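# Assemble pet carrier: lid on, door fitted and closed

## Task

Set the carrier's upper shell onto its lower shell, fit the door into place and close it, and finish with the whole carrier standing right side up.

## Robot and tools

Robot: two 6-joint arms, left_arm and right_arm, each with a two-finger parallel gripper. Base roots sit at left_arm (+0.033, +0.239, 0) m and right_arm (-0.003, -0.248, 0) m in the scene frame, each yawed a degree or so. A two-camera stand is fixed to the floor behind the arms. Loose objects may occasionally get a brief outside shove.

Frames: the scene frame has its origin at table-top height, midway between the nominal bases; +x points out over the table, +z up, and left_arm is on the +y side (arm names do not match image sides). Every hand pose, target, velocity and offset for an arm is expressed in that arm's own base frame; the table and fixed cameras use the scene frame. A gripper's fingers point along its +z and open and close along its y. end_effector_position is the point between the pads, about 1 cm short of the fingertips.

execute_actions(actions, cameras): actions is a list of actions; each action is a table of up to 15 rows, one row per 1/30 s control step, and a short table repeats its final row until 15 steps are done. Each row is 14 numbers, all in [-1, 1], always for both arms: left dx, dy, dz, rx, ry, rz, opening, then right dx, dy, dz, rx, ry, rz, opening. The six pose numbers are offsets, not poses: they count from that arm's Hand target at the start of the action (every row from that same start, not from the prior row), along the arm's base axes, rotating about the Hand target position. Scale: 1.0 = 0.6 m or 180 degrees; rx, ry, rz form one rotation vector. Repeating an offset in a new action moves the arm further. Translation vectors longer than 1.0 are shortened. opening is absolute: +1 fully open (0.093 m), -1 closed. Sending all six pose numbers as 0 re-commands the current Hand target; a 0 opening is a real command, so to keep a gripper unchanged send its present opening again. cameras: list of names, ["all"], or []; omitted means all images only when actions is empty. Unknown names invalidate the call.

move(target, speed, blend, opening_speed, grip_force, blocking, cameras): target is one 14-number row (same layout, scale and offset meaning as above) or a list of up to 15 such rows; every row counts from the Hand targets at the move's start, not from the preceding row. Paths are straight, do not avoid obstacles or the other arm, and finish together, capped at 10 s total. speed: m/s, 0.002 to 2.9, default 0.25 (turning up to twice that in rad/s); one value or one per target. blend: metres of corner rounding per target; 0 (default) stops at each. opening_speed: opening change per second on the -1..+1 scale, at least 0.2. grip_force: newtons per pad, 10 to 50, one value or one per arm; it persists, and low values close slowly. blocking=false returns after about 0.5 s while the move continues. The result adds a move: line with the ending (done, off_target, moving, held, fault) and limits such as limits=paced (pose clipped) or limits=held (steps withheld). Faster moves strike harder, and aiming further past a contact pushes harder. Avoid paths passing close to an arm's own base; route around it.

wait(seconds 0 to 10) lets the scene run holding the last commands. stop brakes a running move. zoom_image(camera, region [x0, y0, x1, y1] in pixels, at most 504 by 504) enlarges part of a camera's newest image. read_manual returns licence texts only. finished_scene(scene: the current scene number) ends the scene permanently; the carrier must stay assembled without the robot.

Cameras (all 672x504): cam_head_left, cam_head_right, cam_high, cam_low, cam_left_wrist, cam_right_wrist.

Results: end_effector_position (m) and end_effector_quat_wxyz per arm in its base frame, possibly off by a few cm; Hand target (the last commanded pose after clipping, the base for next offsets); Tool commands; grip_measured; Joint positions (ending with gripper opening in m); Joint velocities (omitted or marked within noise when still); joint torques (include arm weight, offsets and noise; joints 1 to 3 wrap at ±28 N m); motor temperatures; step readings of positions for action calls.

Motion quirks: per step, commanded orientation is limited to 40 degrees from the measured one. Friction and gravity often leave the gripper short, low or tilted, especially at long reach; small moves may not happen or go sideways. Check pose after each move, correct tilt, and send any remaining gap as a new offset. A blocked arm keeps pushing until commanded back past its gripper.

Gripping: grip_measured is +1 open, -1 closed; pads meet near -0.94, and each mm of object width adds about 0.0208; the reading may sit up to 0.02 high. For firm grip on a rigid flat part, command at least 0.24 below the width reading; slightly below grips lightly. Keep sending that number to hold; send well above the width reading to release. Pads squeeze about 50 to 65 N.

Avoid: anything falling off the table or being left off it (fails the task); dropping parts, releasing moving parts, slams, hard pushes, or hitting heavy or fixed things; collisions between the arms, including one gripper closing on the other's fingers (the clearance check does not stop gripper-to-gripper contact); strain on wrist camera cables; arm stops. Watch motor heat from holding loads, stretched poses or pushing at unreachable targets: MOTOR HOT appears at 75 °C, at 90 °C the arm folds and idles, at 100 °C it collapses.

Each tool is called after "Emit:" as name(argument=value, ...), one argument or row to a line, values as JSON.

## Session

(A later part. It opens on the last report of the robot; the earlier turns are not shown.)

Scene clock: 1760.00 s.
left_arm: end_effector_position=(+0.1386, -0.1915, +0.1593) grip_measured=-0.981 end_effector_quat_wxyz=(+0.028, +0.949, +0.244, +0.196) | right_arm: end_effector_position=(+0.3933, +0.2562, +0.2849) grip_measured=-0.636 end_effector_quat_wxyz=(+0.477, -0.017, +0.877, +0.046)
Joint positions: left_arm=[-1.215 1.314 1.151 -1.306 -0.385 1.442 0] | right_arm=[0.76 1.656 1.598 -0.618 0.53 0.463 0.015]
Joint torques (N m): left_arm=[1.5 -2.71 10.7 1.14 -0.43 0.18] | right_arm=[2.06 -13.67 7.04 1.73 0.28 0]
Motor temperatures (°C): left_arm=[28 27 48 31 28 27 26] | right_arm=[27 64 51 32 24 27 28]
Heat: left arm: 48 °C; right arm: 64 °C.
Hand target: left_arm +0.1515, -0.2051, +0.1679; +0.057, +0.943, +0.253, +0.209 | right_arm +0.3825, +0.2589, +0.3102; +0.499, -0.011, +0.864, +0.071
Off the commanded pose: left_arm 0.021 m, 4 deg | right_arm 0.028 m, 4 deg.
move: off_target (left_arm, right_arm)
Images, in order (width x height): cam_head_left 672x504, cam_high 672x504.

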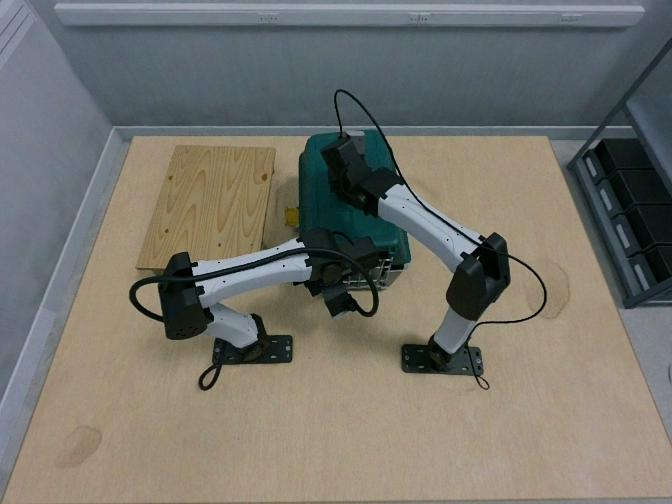

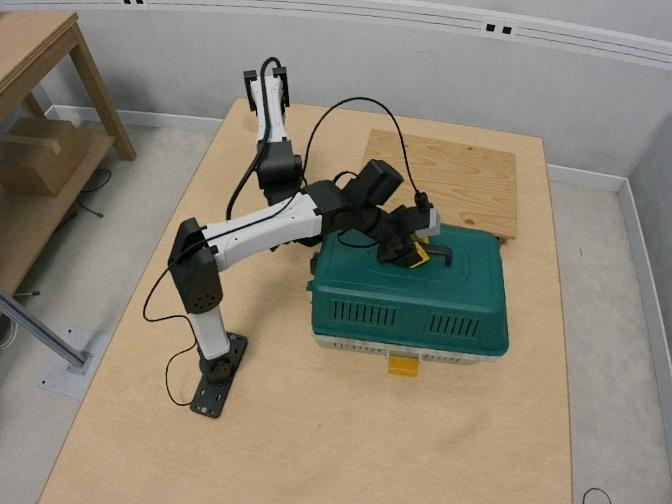

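Emit:
move(
  target=[0,0,0,0,0,0,-1,-0.002,0.004,-0.024,0,0.0,0.010,-1],
  speed=0.08,
  cameras=["cam_head_left","cam_high"],
)

Emit:
zoom_image(
  camera="cam_head_left",
  region=[340, 220, 420, 300],
)

Emit:
zoom_image(
  camera="cam_high",
  region=[290, 250, 350, 310],
)

Emit:
zoom_image(
  camera="cam_high",
  region=[300, 200, 520, 380],
)

Scene clock: 1772.50 s.
left_arm: end_effector_position=(+0.1383, -0.1914, +0.1592) grip_measured=-0.981 end_effector_quat_wxyz=(+0.027, +0.950, +0.244, +0.195) | right_arm: end_effector_position=(+0.3930, +0.2563, +0.2754) grip_measured=-0.636 end_effector_quat_wxyz=(+0.485, -0.015, +0.873, +0.054)
Joint positions: left_arm=[-1.215 1.314 1.151 -1.307 -0.384 1.442 0] | right_arm=[0.76 1.634 1.519 -0.536 0.528 0.46 0.015]
Joint torques (N m): left_arm=[1.48 -2.73 10.69 1.15 -0.45 0.18] | right_arm=[1.78 -13.31 6.83 1.68 0.05 -0.23]
Motor temperatures (°C): left_arm=[28 27 48 31 28 27 26] | right_arm=[27 64 51 34 24 27 28]
Heat: left arm: 48 °C; right arm: 64 °C.
Hand target: left_arm +0.1515, -0.2051, +0.1679; +0.057, +0.943, +0.253, +0.208 | right_arm +0.3813, +0.2613, +0.2957; +0.498, -0.025, +0.863, +0.079
Off the commanded pose: left_arm 0.021 m, 4 deg | right_arm 0.024 m, 4 deg.
move: off_target (left_arm, right_arm)
Images, in order (width x height): cam_head_left 672x504, cam_high 672x504.

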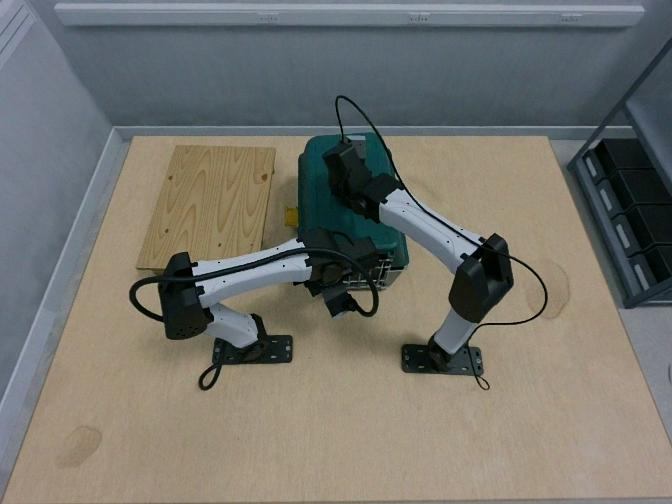

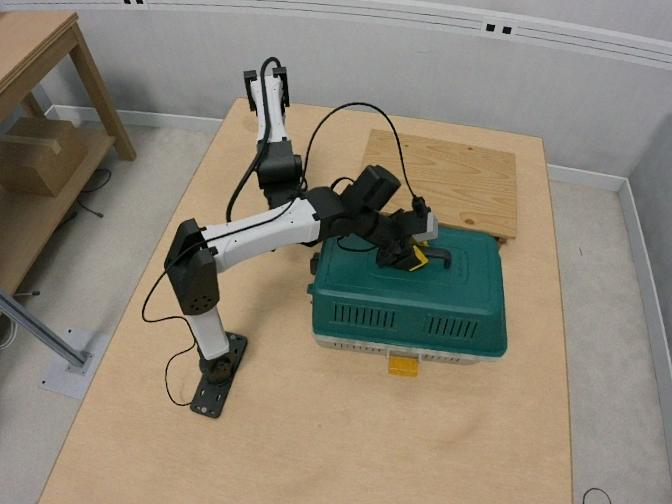

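Scaled by 6.300 from the camera's 672x504 image, which has a finer 960x720 frame.

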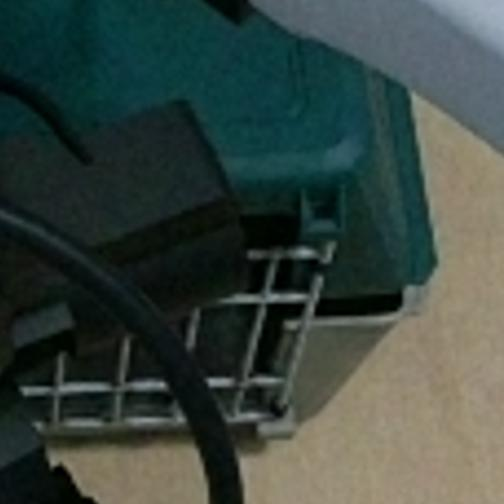

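Scaled by 8.400 from the camera's 672x504 image, which has a finer 960x720 frame.

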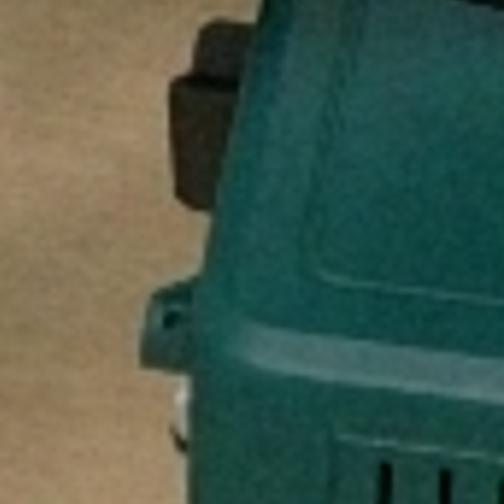

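Scaled by 2.291 from the camera's 672x504 image, which has a finer 960x720 frame.

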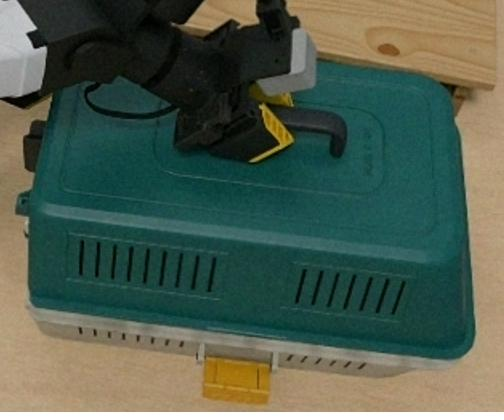

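Emit:
move(
  target=[0,0,0,0,0,0,-1,0.006,-0.003,-0.025,0,0,0,-1],
  speed=0.08,
)

Emit:
move(
  target=[-0.01,0,0,0,0,0,-1,0.004,-0.004,-0.04,0,0.006,0,-1],
  speed=0.06,
  cameras=["cam_head_left","cam_high","cam_low"],
)

Emit:
zoom_image(
  camera="cam_head_left",
  region=[340, 220, 420, 300],
)

Emit:
zoom_image(
  camera="cam_high",
  region=[290, 250, 350, 310],
)

Emit:
zoom_image(
  camera="cam_high",
  region=[300, 200, 520, 380],
)

Emit:
zoom_image(
  camera="cam_low",
  region=[260, 170, 460, 320],
)

Scene clock: 1784.47 s.
left_arm: end_effector_position=(+0.1379, -0.1914, +0.1593) grip_measured=-0.981 end_effector_quat_wxyz=(+0.027, +0.950, +0.244, +0.194) | right_arm: end_effector_position=(+0.3937, +0.2563, +0.2687) grip_measured=-0.636 end_effector_quat_wxyz=(+0.492, -0.011, +0.868, +0.060)
Joint positions: left_arm=[-1.215 1.314 1.152 -1.309 -0.381 1.442 0] | right_arm=[0.758 1.62 1.462 -0.47 0.527 0.46 0.015]
Joint torques (N m): left_arm=[1.47 -2.71 10.58 1.16 -0.48 0.17] | right_arm=[1.02 -12.3 6.38 1.67 -0.03 -0.3]
Motor temperatures (°C): left_arm=[28 27 48 31 28 27 26] | right_arm=[27 65 51 34 24 27 28]
Heat: left arm: 48 °C; right arm: 65 °C.
Hand target: left_arm +0.1515, -0.2050, +0.1679; +0.057, +0.943, +0.253, +0.208 | right_arm +0.3850, +0.2595, +0.2807; +0.498, -0.025, +0.863, +0.079
Off the commanded pose: left_arm 0.021 m, 4 deg | right_arm 0.015 m, 3 deg.
move: off_target (left_arm, right_arm)

Scene clock: 1785.33 s.
left_arm: end_effector_position=(+0.1375, -0.1916, +0.1593) grip_measured=-0.981 end_effector_quat_wxyz=(+0.028, +0.949, +0.247, +0.193) | right_arm: end_effector_position=(+0.3958, +0.2527, +0.2632) grip_measured=-0.636 end_effector_quat_wxyz=(+0.503, -0.003, +0.861, +0.070)
Joint positions: left_arm=[-1.217 1.314 1.152 -1.309 -0.381 1.434 0] | right_arm=[0.748 1.599 1.393 -0.387 0.522 0.458 0.015]
Joint torques (N m): left_arm=[-0.87 -3.1 10.26 1.03 -0.51 0] | right_arm=[0.8 -10.13 5.61 1.54 -0.15 -0.24]
Motor temperatures (°C): left_arm=[28 27 48 31 28 27 26] | right_arm=[27 65 51 34 24 27 28]
Heat: left arm: 48 °C; right arm: 65 °C.
Hand target: left_arm +0.1455, -0.2051, +0.1679; +0.057, +0.943, +0.253, +0.208 | right_arm +0.3873, +0.2571, +0.2567; +0.489, -0.024, +0.868, +0.079
Off the commanded pose: left_arm 0.018 m, 4 deg | right_arm 0.011 m, 3 deg.
move: off_target (left_arm, right_arm)
Images, in order (width x height): cam_head_left 672x504, cam_high 672x504, cam_low 672x504.

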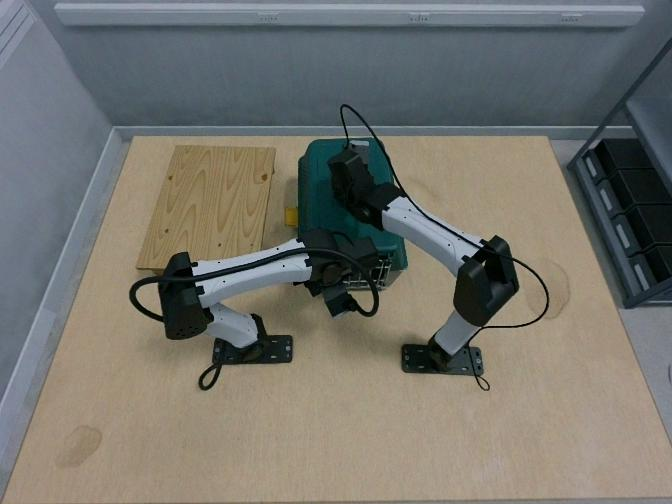

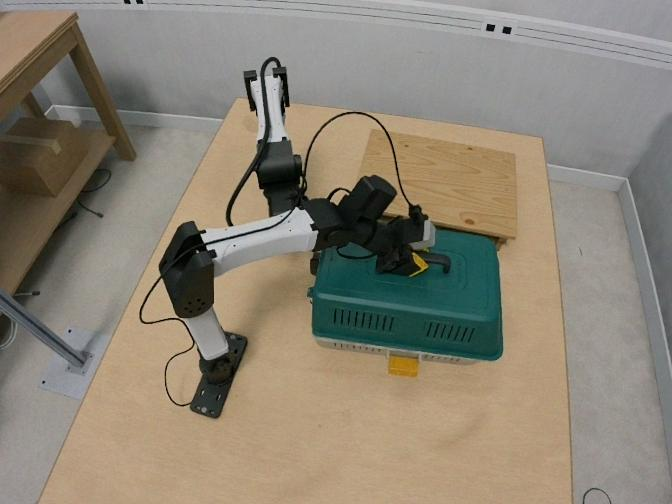

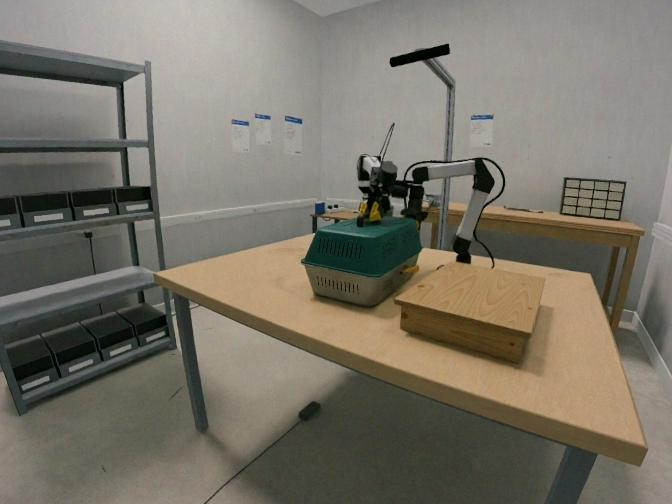

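Scaled by 6.300 from the camera's 672x504 image, which has a finer 960x720 frame.

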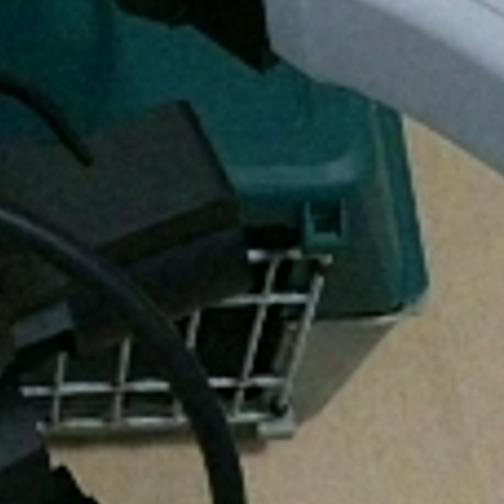

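Scaled by 8.400 from the camera's 672x504 image, which has a finer 960x720 frame.

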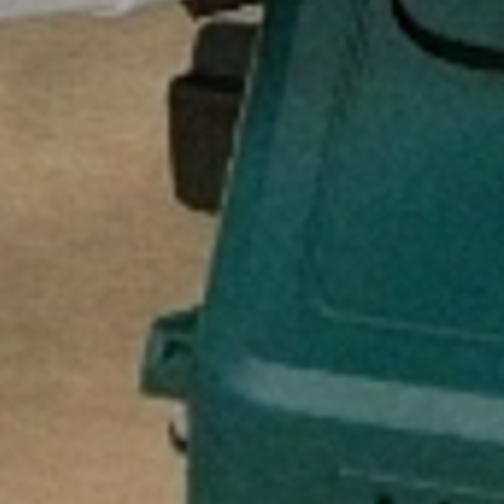

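Scaled by 2.291 from the camera's 672x504 image, which has a finer 960x720 frame.

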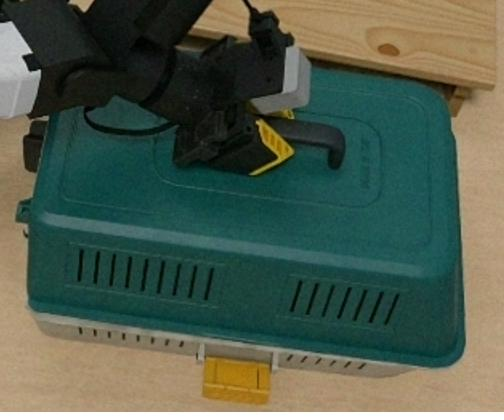

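Scaled by 2.520 from the camera's 672x504 image, which has a finer 960x720 frame.

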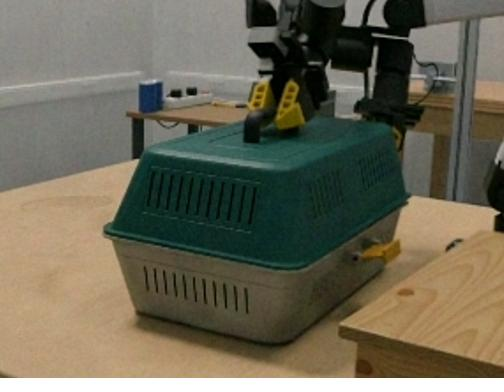

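Emit:
move(
  target=[
    [0,0,0,0,0,0,-1,0.004,0.003,-0.015,0,-0.01,-0.004,-1],
    [0,0,0,0,0,0,-1,0.004,-0.003,-0.015,0,-0.01,0.004,-1],
  ],
  speed=0.03,
)

Emit:
move(
  target=[
    [-0.04,0.01,0,0,0,0,-1,0,0,0,0,0,0,-1],
    [-0.108,0.022,0.272,0,0,0,-1,0,0,0,0,0,0,-1],
  ],
  speed=[0.05,0.25],
  cameras=["cam_left_wrist","cam_high"],
)

Emit:
zoom_image(
  camera="cam_left_wrist",
  region=[400, 200, 560, 360],
)

Emit:
zoom_image(
  camera="cam_left_wrist",
  region=[170, 60, 310, 180],
)

Emit:
zoom_image(
  camera="cam_high",
  region=[300, 200, 520, 380],
)

Scene clock: 1798.30 s.
left_arm: end_effector_position=(+0.1377, -0.1917, +0.1594) grip_measured=-0.981 end_effector_quat_wxyz=(+0.028, +0.949, +0.248, +0.194) | right_arm: end_effector_position=(+0.3967, +0.2520, +0.2627) grip_measured=-0.636 end_effector_quat_wxyz=(+0.525, -0.003, +0.848, +0.077)
Joint positions: left_arm=[-1.217 1.314 1.152 -1.308 -0.382 1.433 0] | right_arm=[0.749 1.575 1.32 -0.277 0.532 0.433 0.015]
Joint torques (N m): left_arm=[-0.85 -3.1 10.26 1.03 -0.5 0] | right_arm=[0.06 -9.17 5.2 1.5 -0.31 -0.31]
Motor temperatures (°C): left_arm=[28 27 49 31 28 27 26] | right_arm=[27 63 49 33 24 27 28]
Heat: left arm: 49 °C; right arm: 63 °C.
Hand target: left_arm +0.1455, -0.2051, +0.1679; +0.057, +0.943, +0.253, +0.208 | right_arm +0.3897, +0.2552, +0.2475; +0.502, -0.030, +0.860, +0.081
Off the commanded pose: left_arm 0.018 m, 4 deg | right_arm 0.017 m, 4 deg.
move: off_target (left_arm, right_arm)

Scene clock: 1800.50 s.
left_arm: end_effector_position=(+0.0847, -0.1914, +0.3279) grip_measured=-0.981 end_effector_quat_wxyz=(+0.279, +0.921, +0.206, +0.176) | right_arm: end_effector_position=(+0.3954, +0.2513, +0.2587) grip_measured=-0.636 end_effector_quat_wxyz=(+0.520, -0.008, +0.851, +0.076)
Joint positions: left_arm=[-1.48 1.089 1.618 -1.55 -0.409 1.338 0] | right_arm=[0.747 1.573 1.312 -0.282 0.523 0.429 0.015]
Joint torques (N m): left_arm=[-1.2 -0.61 7.92 1.49 -0.06 0.13] | right_arm=[0.25 -8.95 5.85 1.56 -0.23 -0.27]
Motor temperatures (°C): left_arm=[28 27 49 31 28 27 26] | right_arm=[27 62 49 33 24 27 28]
Heat: left arm: 49 °C; right arm: 62 °C.
Hand target: left_arm +0.0807, -0.1919, +0.3311; +0.057, +0.943, +0.253, +0.209 | right_arm +0.3896, +0.2554, +0.2475; +0.502, -0.031, +0.860, +0.081
Off the commanded pose: left_arm 0.005 m, 26 deg | right_arm 0.013 m, 4 deg.
joint sent to its limit (left arm) — joint 4 (wrist pitch), lower limit. The joint targets are off in orientation, not in position.
move: off_target (left_arm, right_arm)
Images, in order (width x height): cam_high 672x504, cam_left_wrist 672x504.

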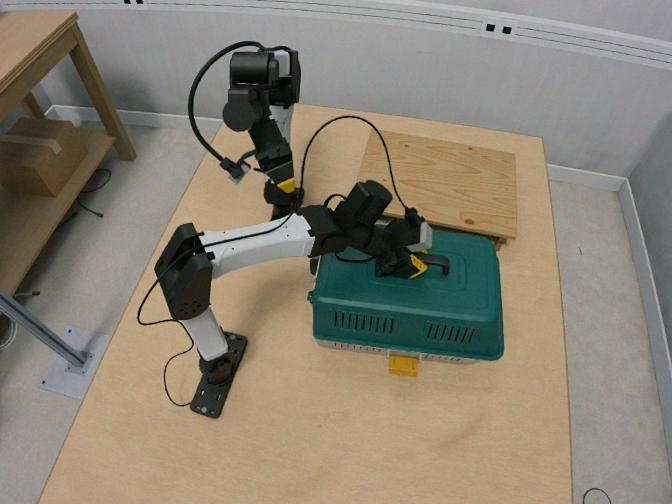

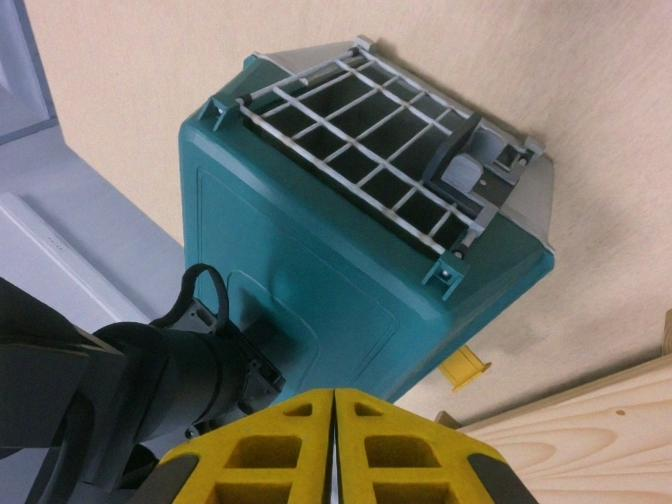

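Scaled by 3.150 from the camera's 672x504 image, which has a finer 960x720 frame.

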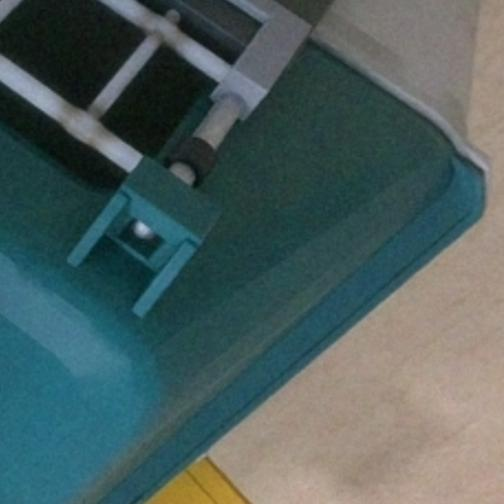

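Scaled by 3.600 from the camera's 672x504 image, which has a finer 960x720 frame.

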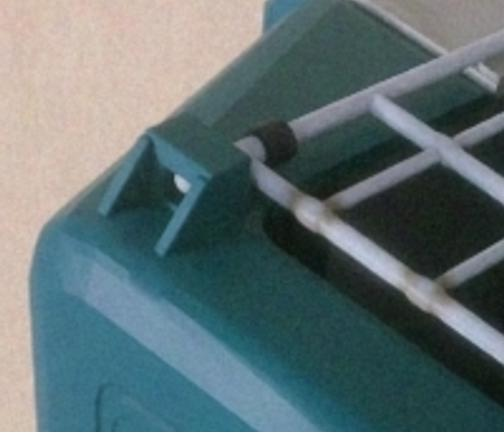

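Scaled by 2.291 from the camera's 672x504 image, which has a finer 960x720 frame.

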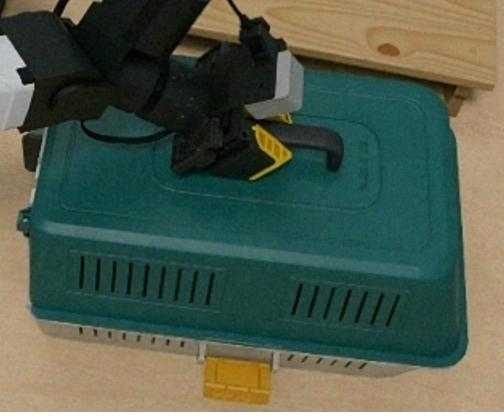

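Emit:
move(
  target=[0,0,0,0,0,0,-1,0.009,-0.006,0.018,0,0,0,-1],
  speed=0.03,
  cameras=["cam_left_wrist","cam_low","cam_high"],
)

Emit:
zoom_image(
  camera="cam_low",
  region=[260, 170, 460, 320],
)

Emit:
zoom_image(
  camera="cam_left_wrist",
  region=[160, 20, 570, 330],
)

Emit:
zoom_image(
  camera="cam_high",
  region=[300, 200, 520, 380],
)

Scene clock: 1811.93 s.
left_arm: end_effector_position=(+0.0847, -0.1913, +0.3278) grip_measured=-0.981 end_effector_quat_wxyz=(+0.278, +0.922, +0.206, +0.176) | right_arm: end_effector_position=(+0.3963, +0.2495, +0.2588) grip_measured=-0.636 end_effector_quat_wxyz=(+0.516, -0.009, +0.853, +0.076)
Joint positions: left_arm=[-1.48 1.089 1.618 -1.551 -0.409 1.339 0] | right_arm=[0.739 1.573 1.319 -0.296 0.512 0.427 0.015]
Joint torques (N m): left_arm=[-1.18 -0.61 7.92 1.46 -0.06 0.16] | right_arm=[-0.65 -8.66 8.85 1.37 -0.24 -0.38]
Motor temperatures (°C): left_arm=[28 27 49 31 28 27 26] | right_arm=[27 61 48 34 24 27 28]
Heat: left arm: 49 °C; right arm: 61 °C.
Hand target: left_arm +0.0807, -0.1919, +0.3311; +0.057, +0.943, +0.253, +0.209 | right_arm +0.3951, +0.2518, +0.2584; +0.502, -0.031, +0.860, +0.082
Off the commanded pose: left_arm 0.005 m, 26 deg | right_arm 0.003 m, 3 deg.
joint sent to its limit (left arm) — joint 4 (wrist pitch), lower limit. The joint targets are off in orientation, not in position.
move: off_target (left_arm, right_arm)
Images, in order (width x height): cam_high 672x504, cam_low 672x504, cam_left_wrist 672x504.

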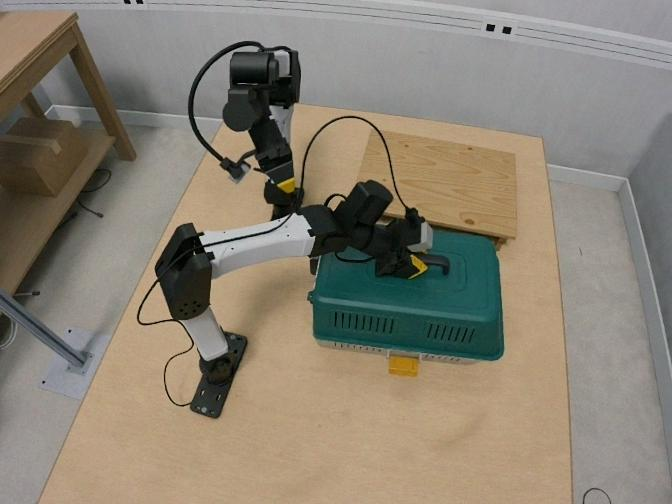

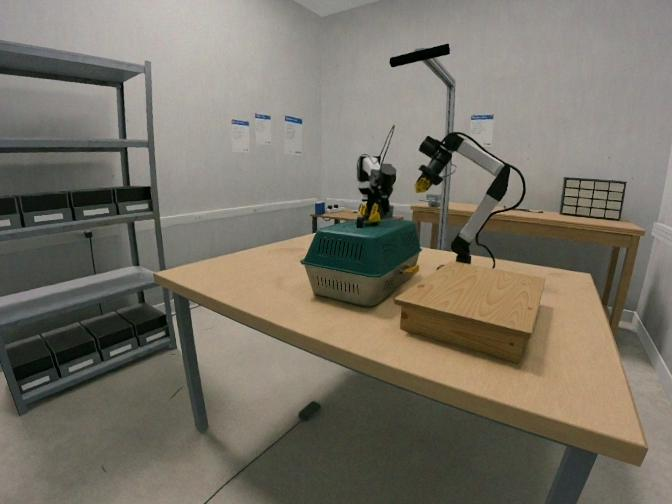

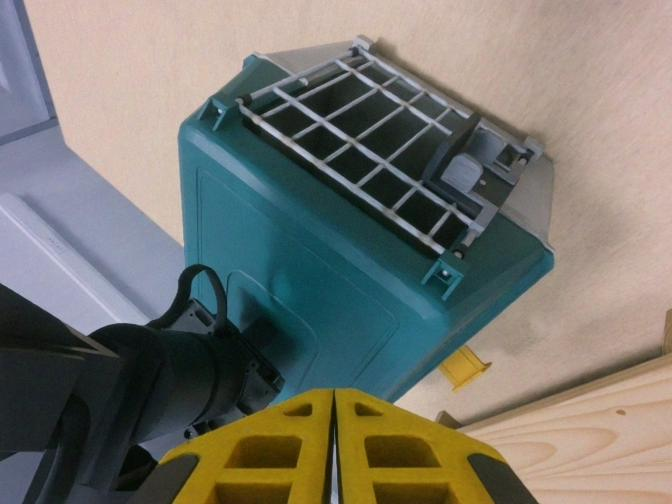

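Scaled by 2.520 from the camera's 672x504 image, which has a finer 960x720 frame.

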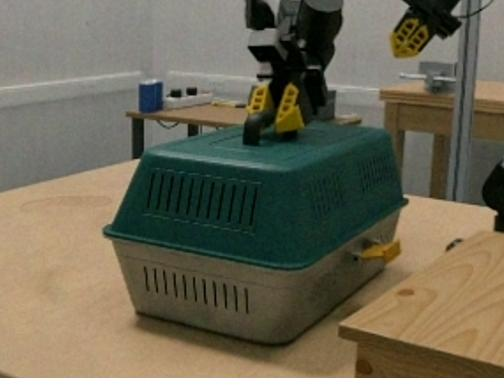

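Scaled by 1.229 from the camera's 672x504 image, which has a finer 960x720 frame.

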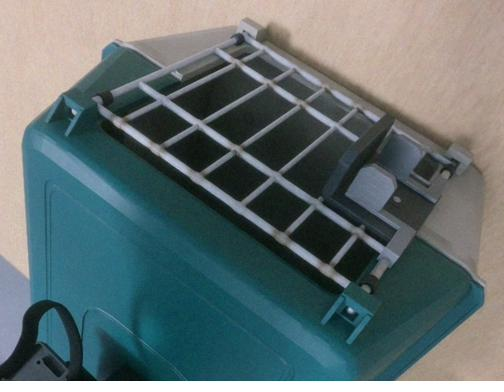

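Scaled by 2.291 from the camera's 672x504 image, which has a finer 960x720 frame.

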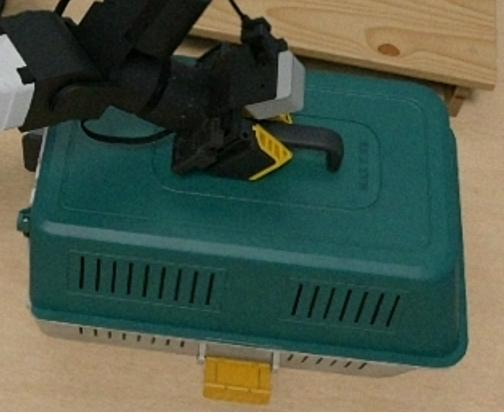

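Fully nested. Release and retract.

Emit:
move(
  target=[0,0,0,0,0,0,-1,0,0,0,0,0,0,1],
  opening_speed=0.6,
)

Emit:
move(
  target=[
    [0,0,0,0,0,0,-1,-0.12,0,0.13,0,0,0,1],
    [0,0,0,0,0,0,-1,-0.36,-0.5,0.13,0,-0.05,0,1],
  ],
  speed=[0.08,0.25],
  cameras=["all"],
)

Emit:
zoom_image(
  camera="cam_left_wrist",
  region=[160, 20, 570, 330],
)

Emit:
zoom_image(
  camera="cam_high",
  region=[300, 200, 520, 380],
)

Emit:
zoom_image(
  camera="cam_low",
  region=[260, 170, 460, 320],
)

Scene clock: 1827.43 s.
left_arm: end_effector_position=(+0.0847, -0.1913, +0.3278) grip_measured=-0.981 end_effector_quat_wxyz=(+0.278, +0.922, +0.206, +0.176) | right_arm: end_effector_position=(+0.3934, +0.2525, +0.2537) grip_measured=+1.000 end_effector_quat_wxyz=(+0.503, -0.029, +0.860, +0.079)
Joint positions: left_arm=[-1.48 1.089 1.618 -1.551 -0.409 1.339 0] | right_arm=[0.736 1.573 1.321 -0.32 0.474 0.407 0.093]
Joint torques (N m): left_arm=[-1.17 -0.61 7.92 1.45 -0.06 0.15] | right_arm=[-0.44 -8.57 8.84 1.57 0.06 -0.18]
Motor temperatures (°C): left_arm=[28 27 48 32 28 27 26] | right_arm=[27 59 49 33 24 27 28]
Heat: left arm: 48 °C; right arm: 59 °C.
Hand target: left_arm +0.0807, -0.1919, +0.3311; +0.057, +0.943, +0.253, +0.209 | right_arm +0.3951, +0.2517, +0.2583; +0.502, -0.031, +0.860, +0.081
Off the commanded pose: left_arm 0.005 m, 26 deg | right_arm 0.005 m, 0 deg.
joint sent to its limit (left arm) — joint 4 (wrist pitch), lower limit. The joint targets are off in orientation, not in position.
move: off_target (left_arm)

Scene clock: 1832.53 s.
left_arm: end_effector_position=(+0.0847, -0.1913, +0.3278) grip_measured=-0.981 end_effector_quat_wxyz=(+0.278, +0.922, +0.206, +0.176) | right_arm: end_effector_position=(+0.1800, -0.0512, +0.3301) grip_measured=+1.000 end_effector_quat_wxyz=(+0.565, -0.021, +0.822, +0.071)
Joint positions: left_arm=[-1.48 1.089 1.618 -1.551 -0.409 1.339 0] | right_arm=[-1.259 0.843 1.224 -1.548 -1.179 -1.039 0.093]
Joint torques (N m): left_arm=[-1.18 -0.61 7.92 1.46 -0.06 0.16] | right_arm=[0.58 0.54 7.06 0.68 -0.61 -0.21]
Motor temperatures (°C): left_arm=[28 27 48 32 28 27 26] | right_arm=[27 58 49 33 24 27 28]
Heat: left arm: 48 °C; right arm: 58 °C.
Hand target: left_arm +0.0807, -0.1919, +0.3311; +0.057, +0.943, +0.253, +0.209 | right_arm +0.1791, -0.0483, +0.3363; +0.569, -0.037, +0.818, +0.079
Off the commanded pose: left_arm 0.005 m, 26 deg | right_arm 0.007 m, 2 deg.
joint sent to its limit (left arm) — joint 4 (wrist pitch), lower limit. The joint targets are off in orientation, not in position.
joint sent to its limit (right arm) — joint 4 (wrist pitch), lower limit. The joint targets still meet the commanded pose.
move: off_target (left_arm)

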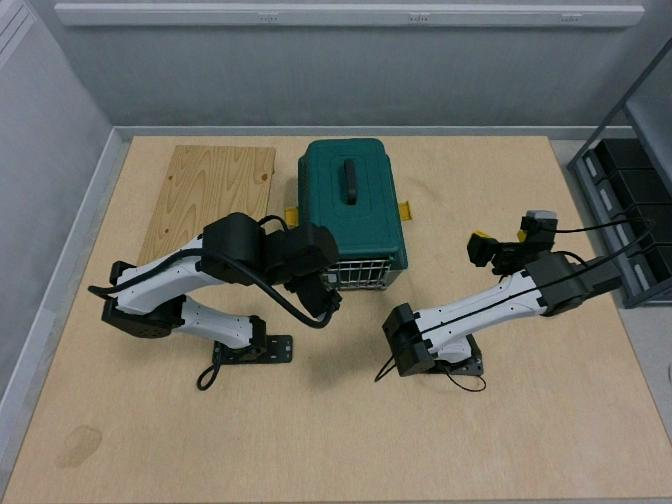

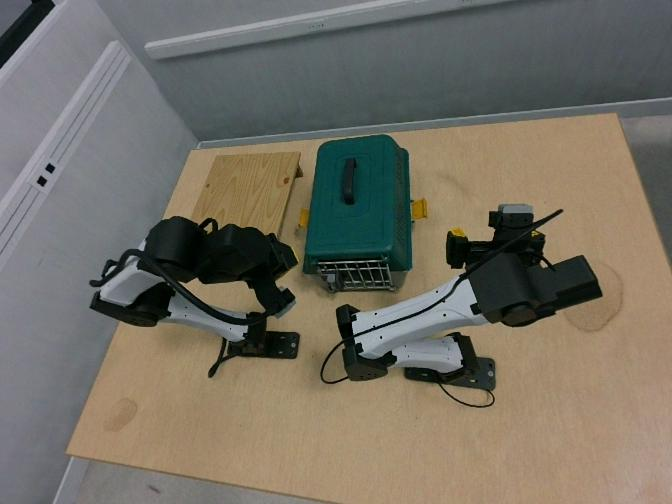

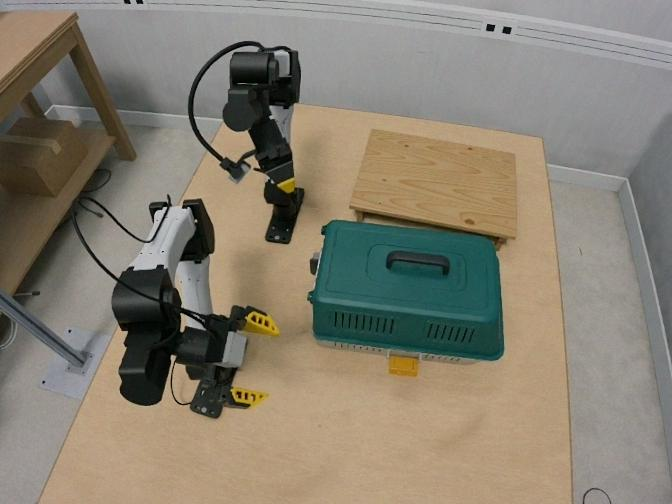

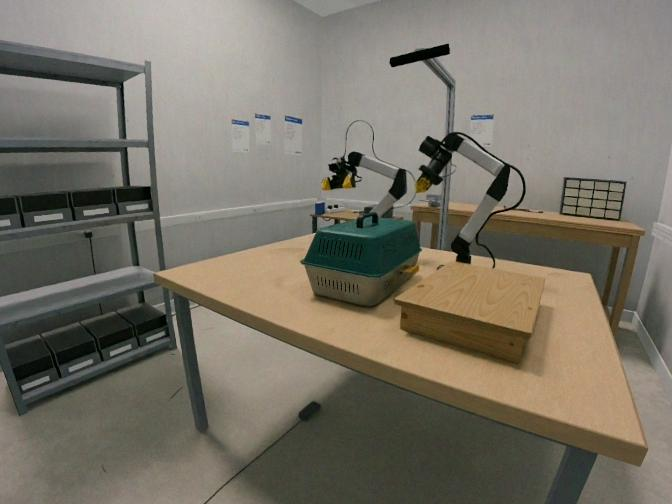

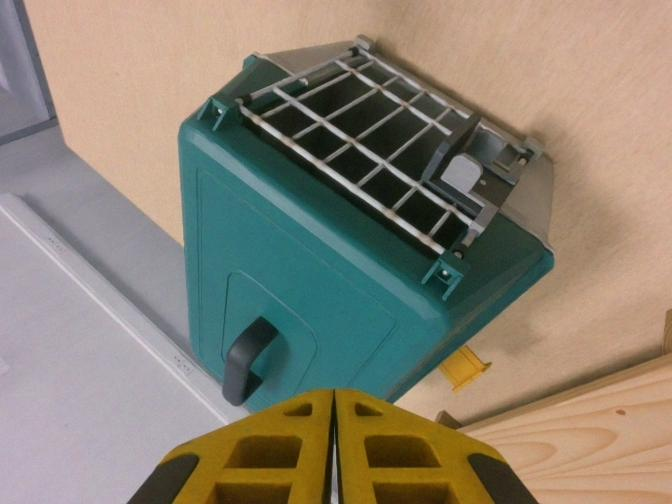

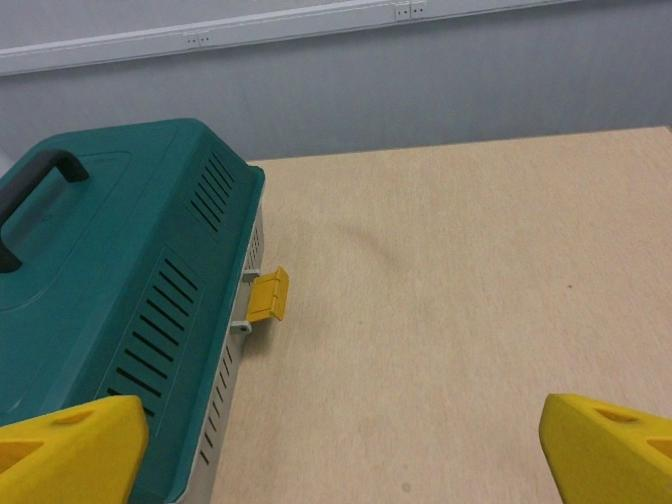

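Scaled by 1.229 from the camera's 672x504 image, which has a finer 960x720 frame.

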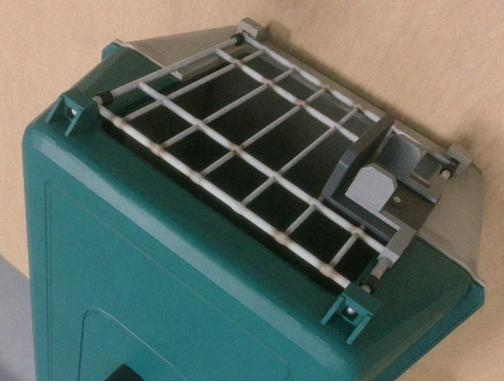

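Scaled by 2.291 from the camera's 672x504 image, which has a finer 960x720 frame.

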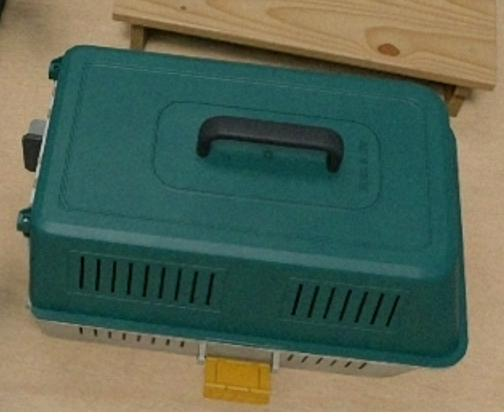

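Scaled by 2.520 from the camera's 672x504 image, which has a finer 960x720 frame.

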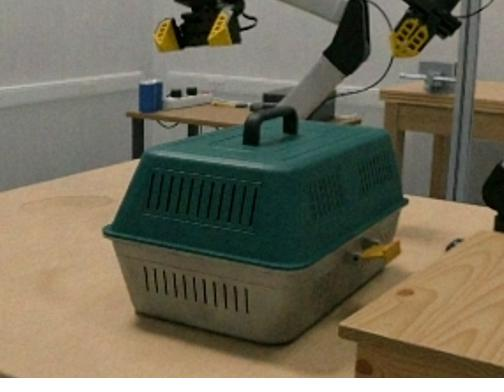

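Emit:
finished_scene(
  scene=2,
)

The scene is finished: the task was done.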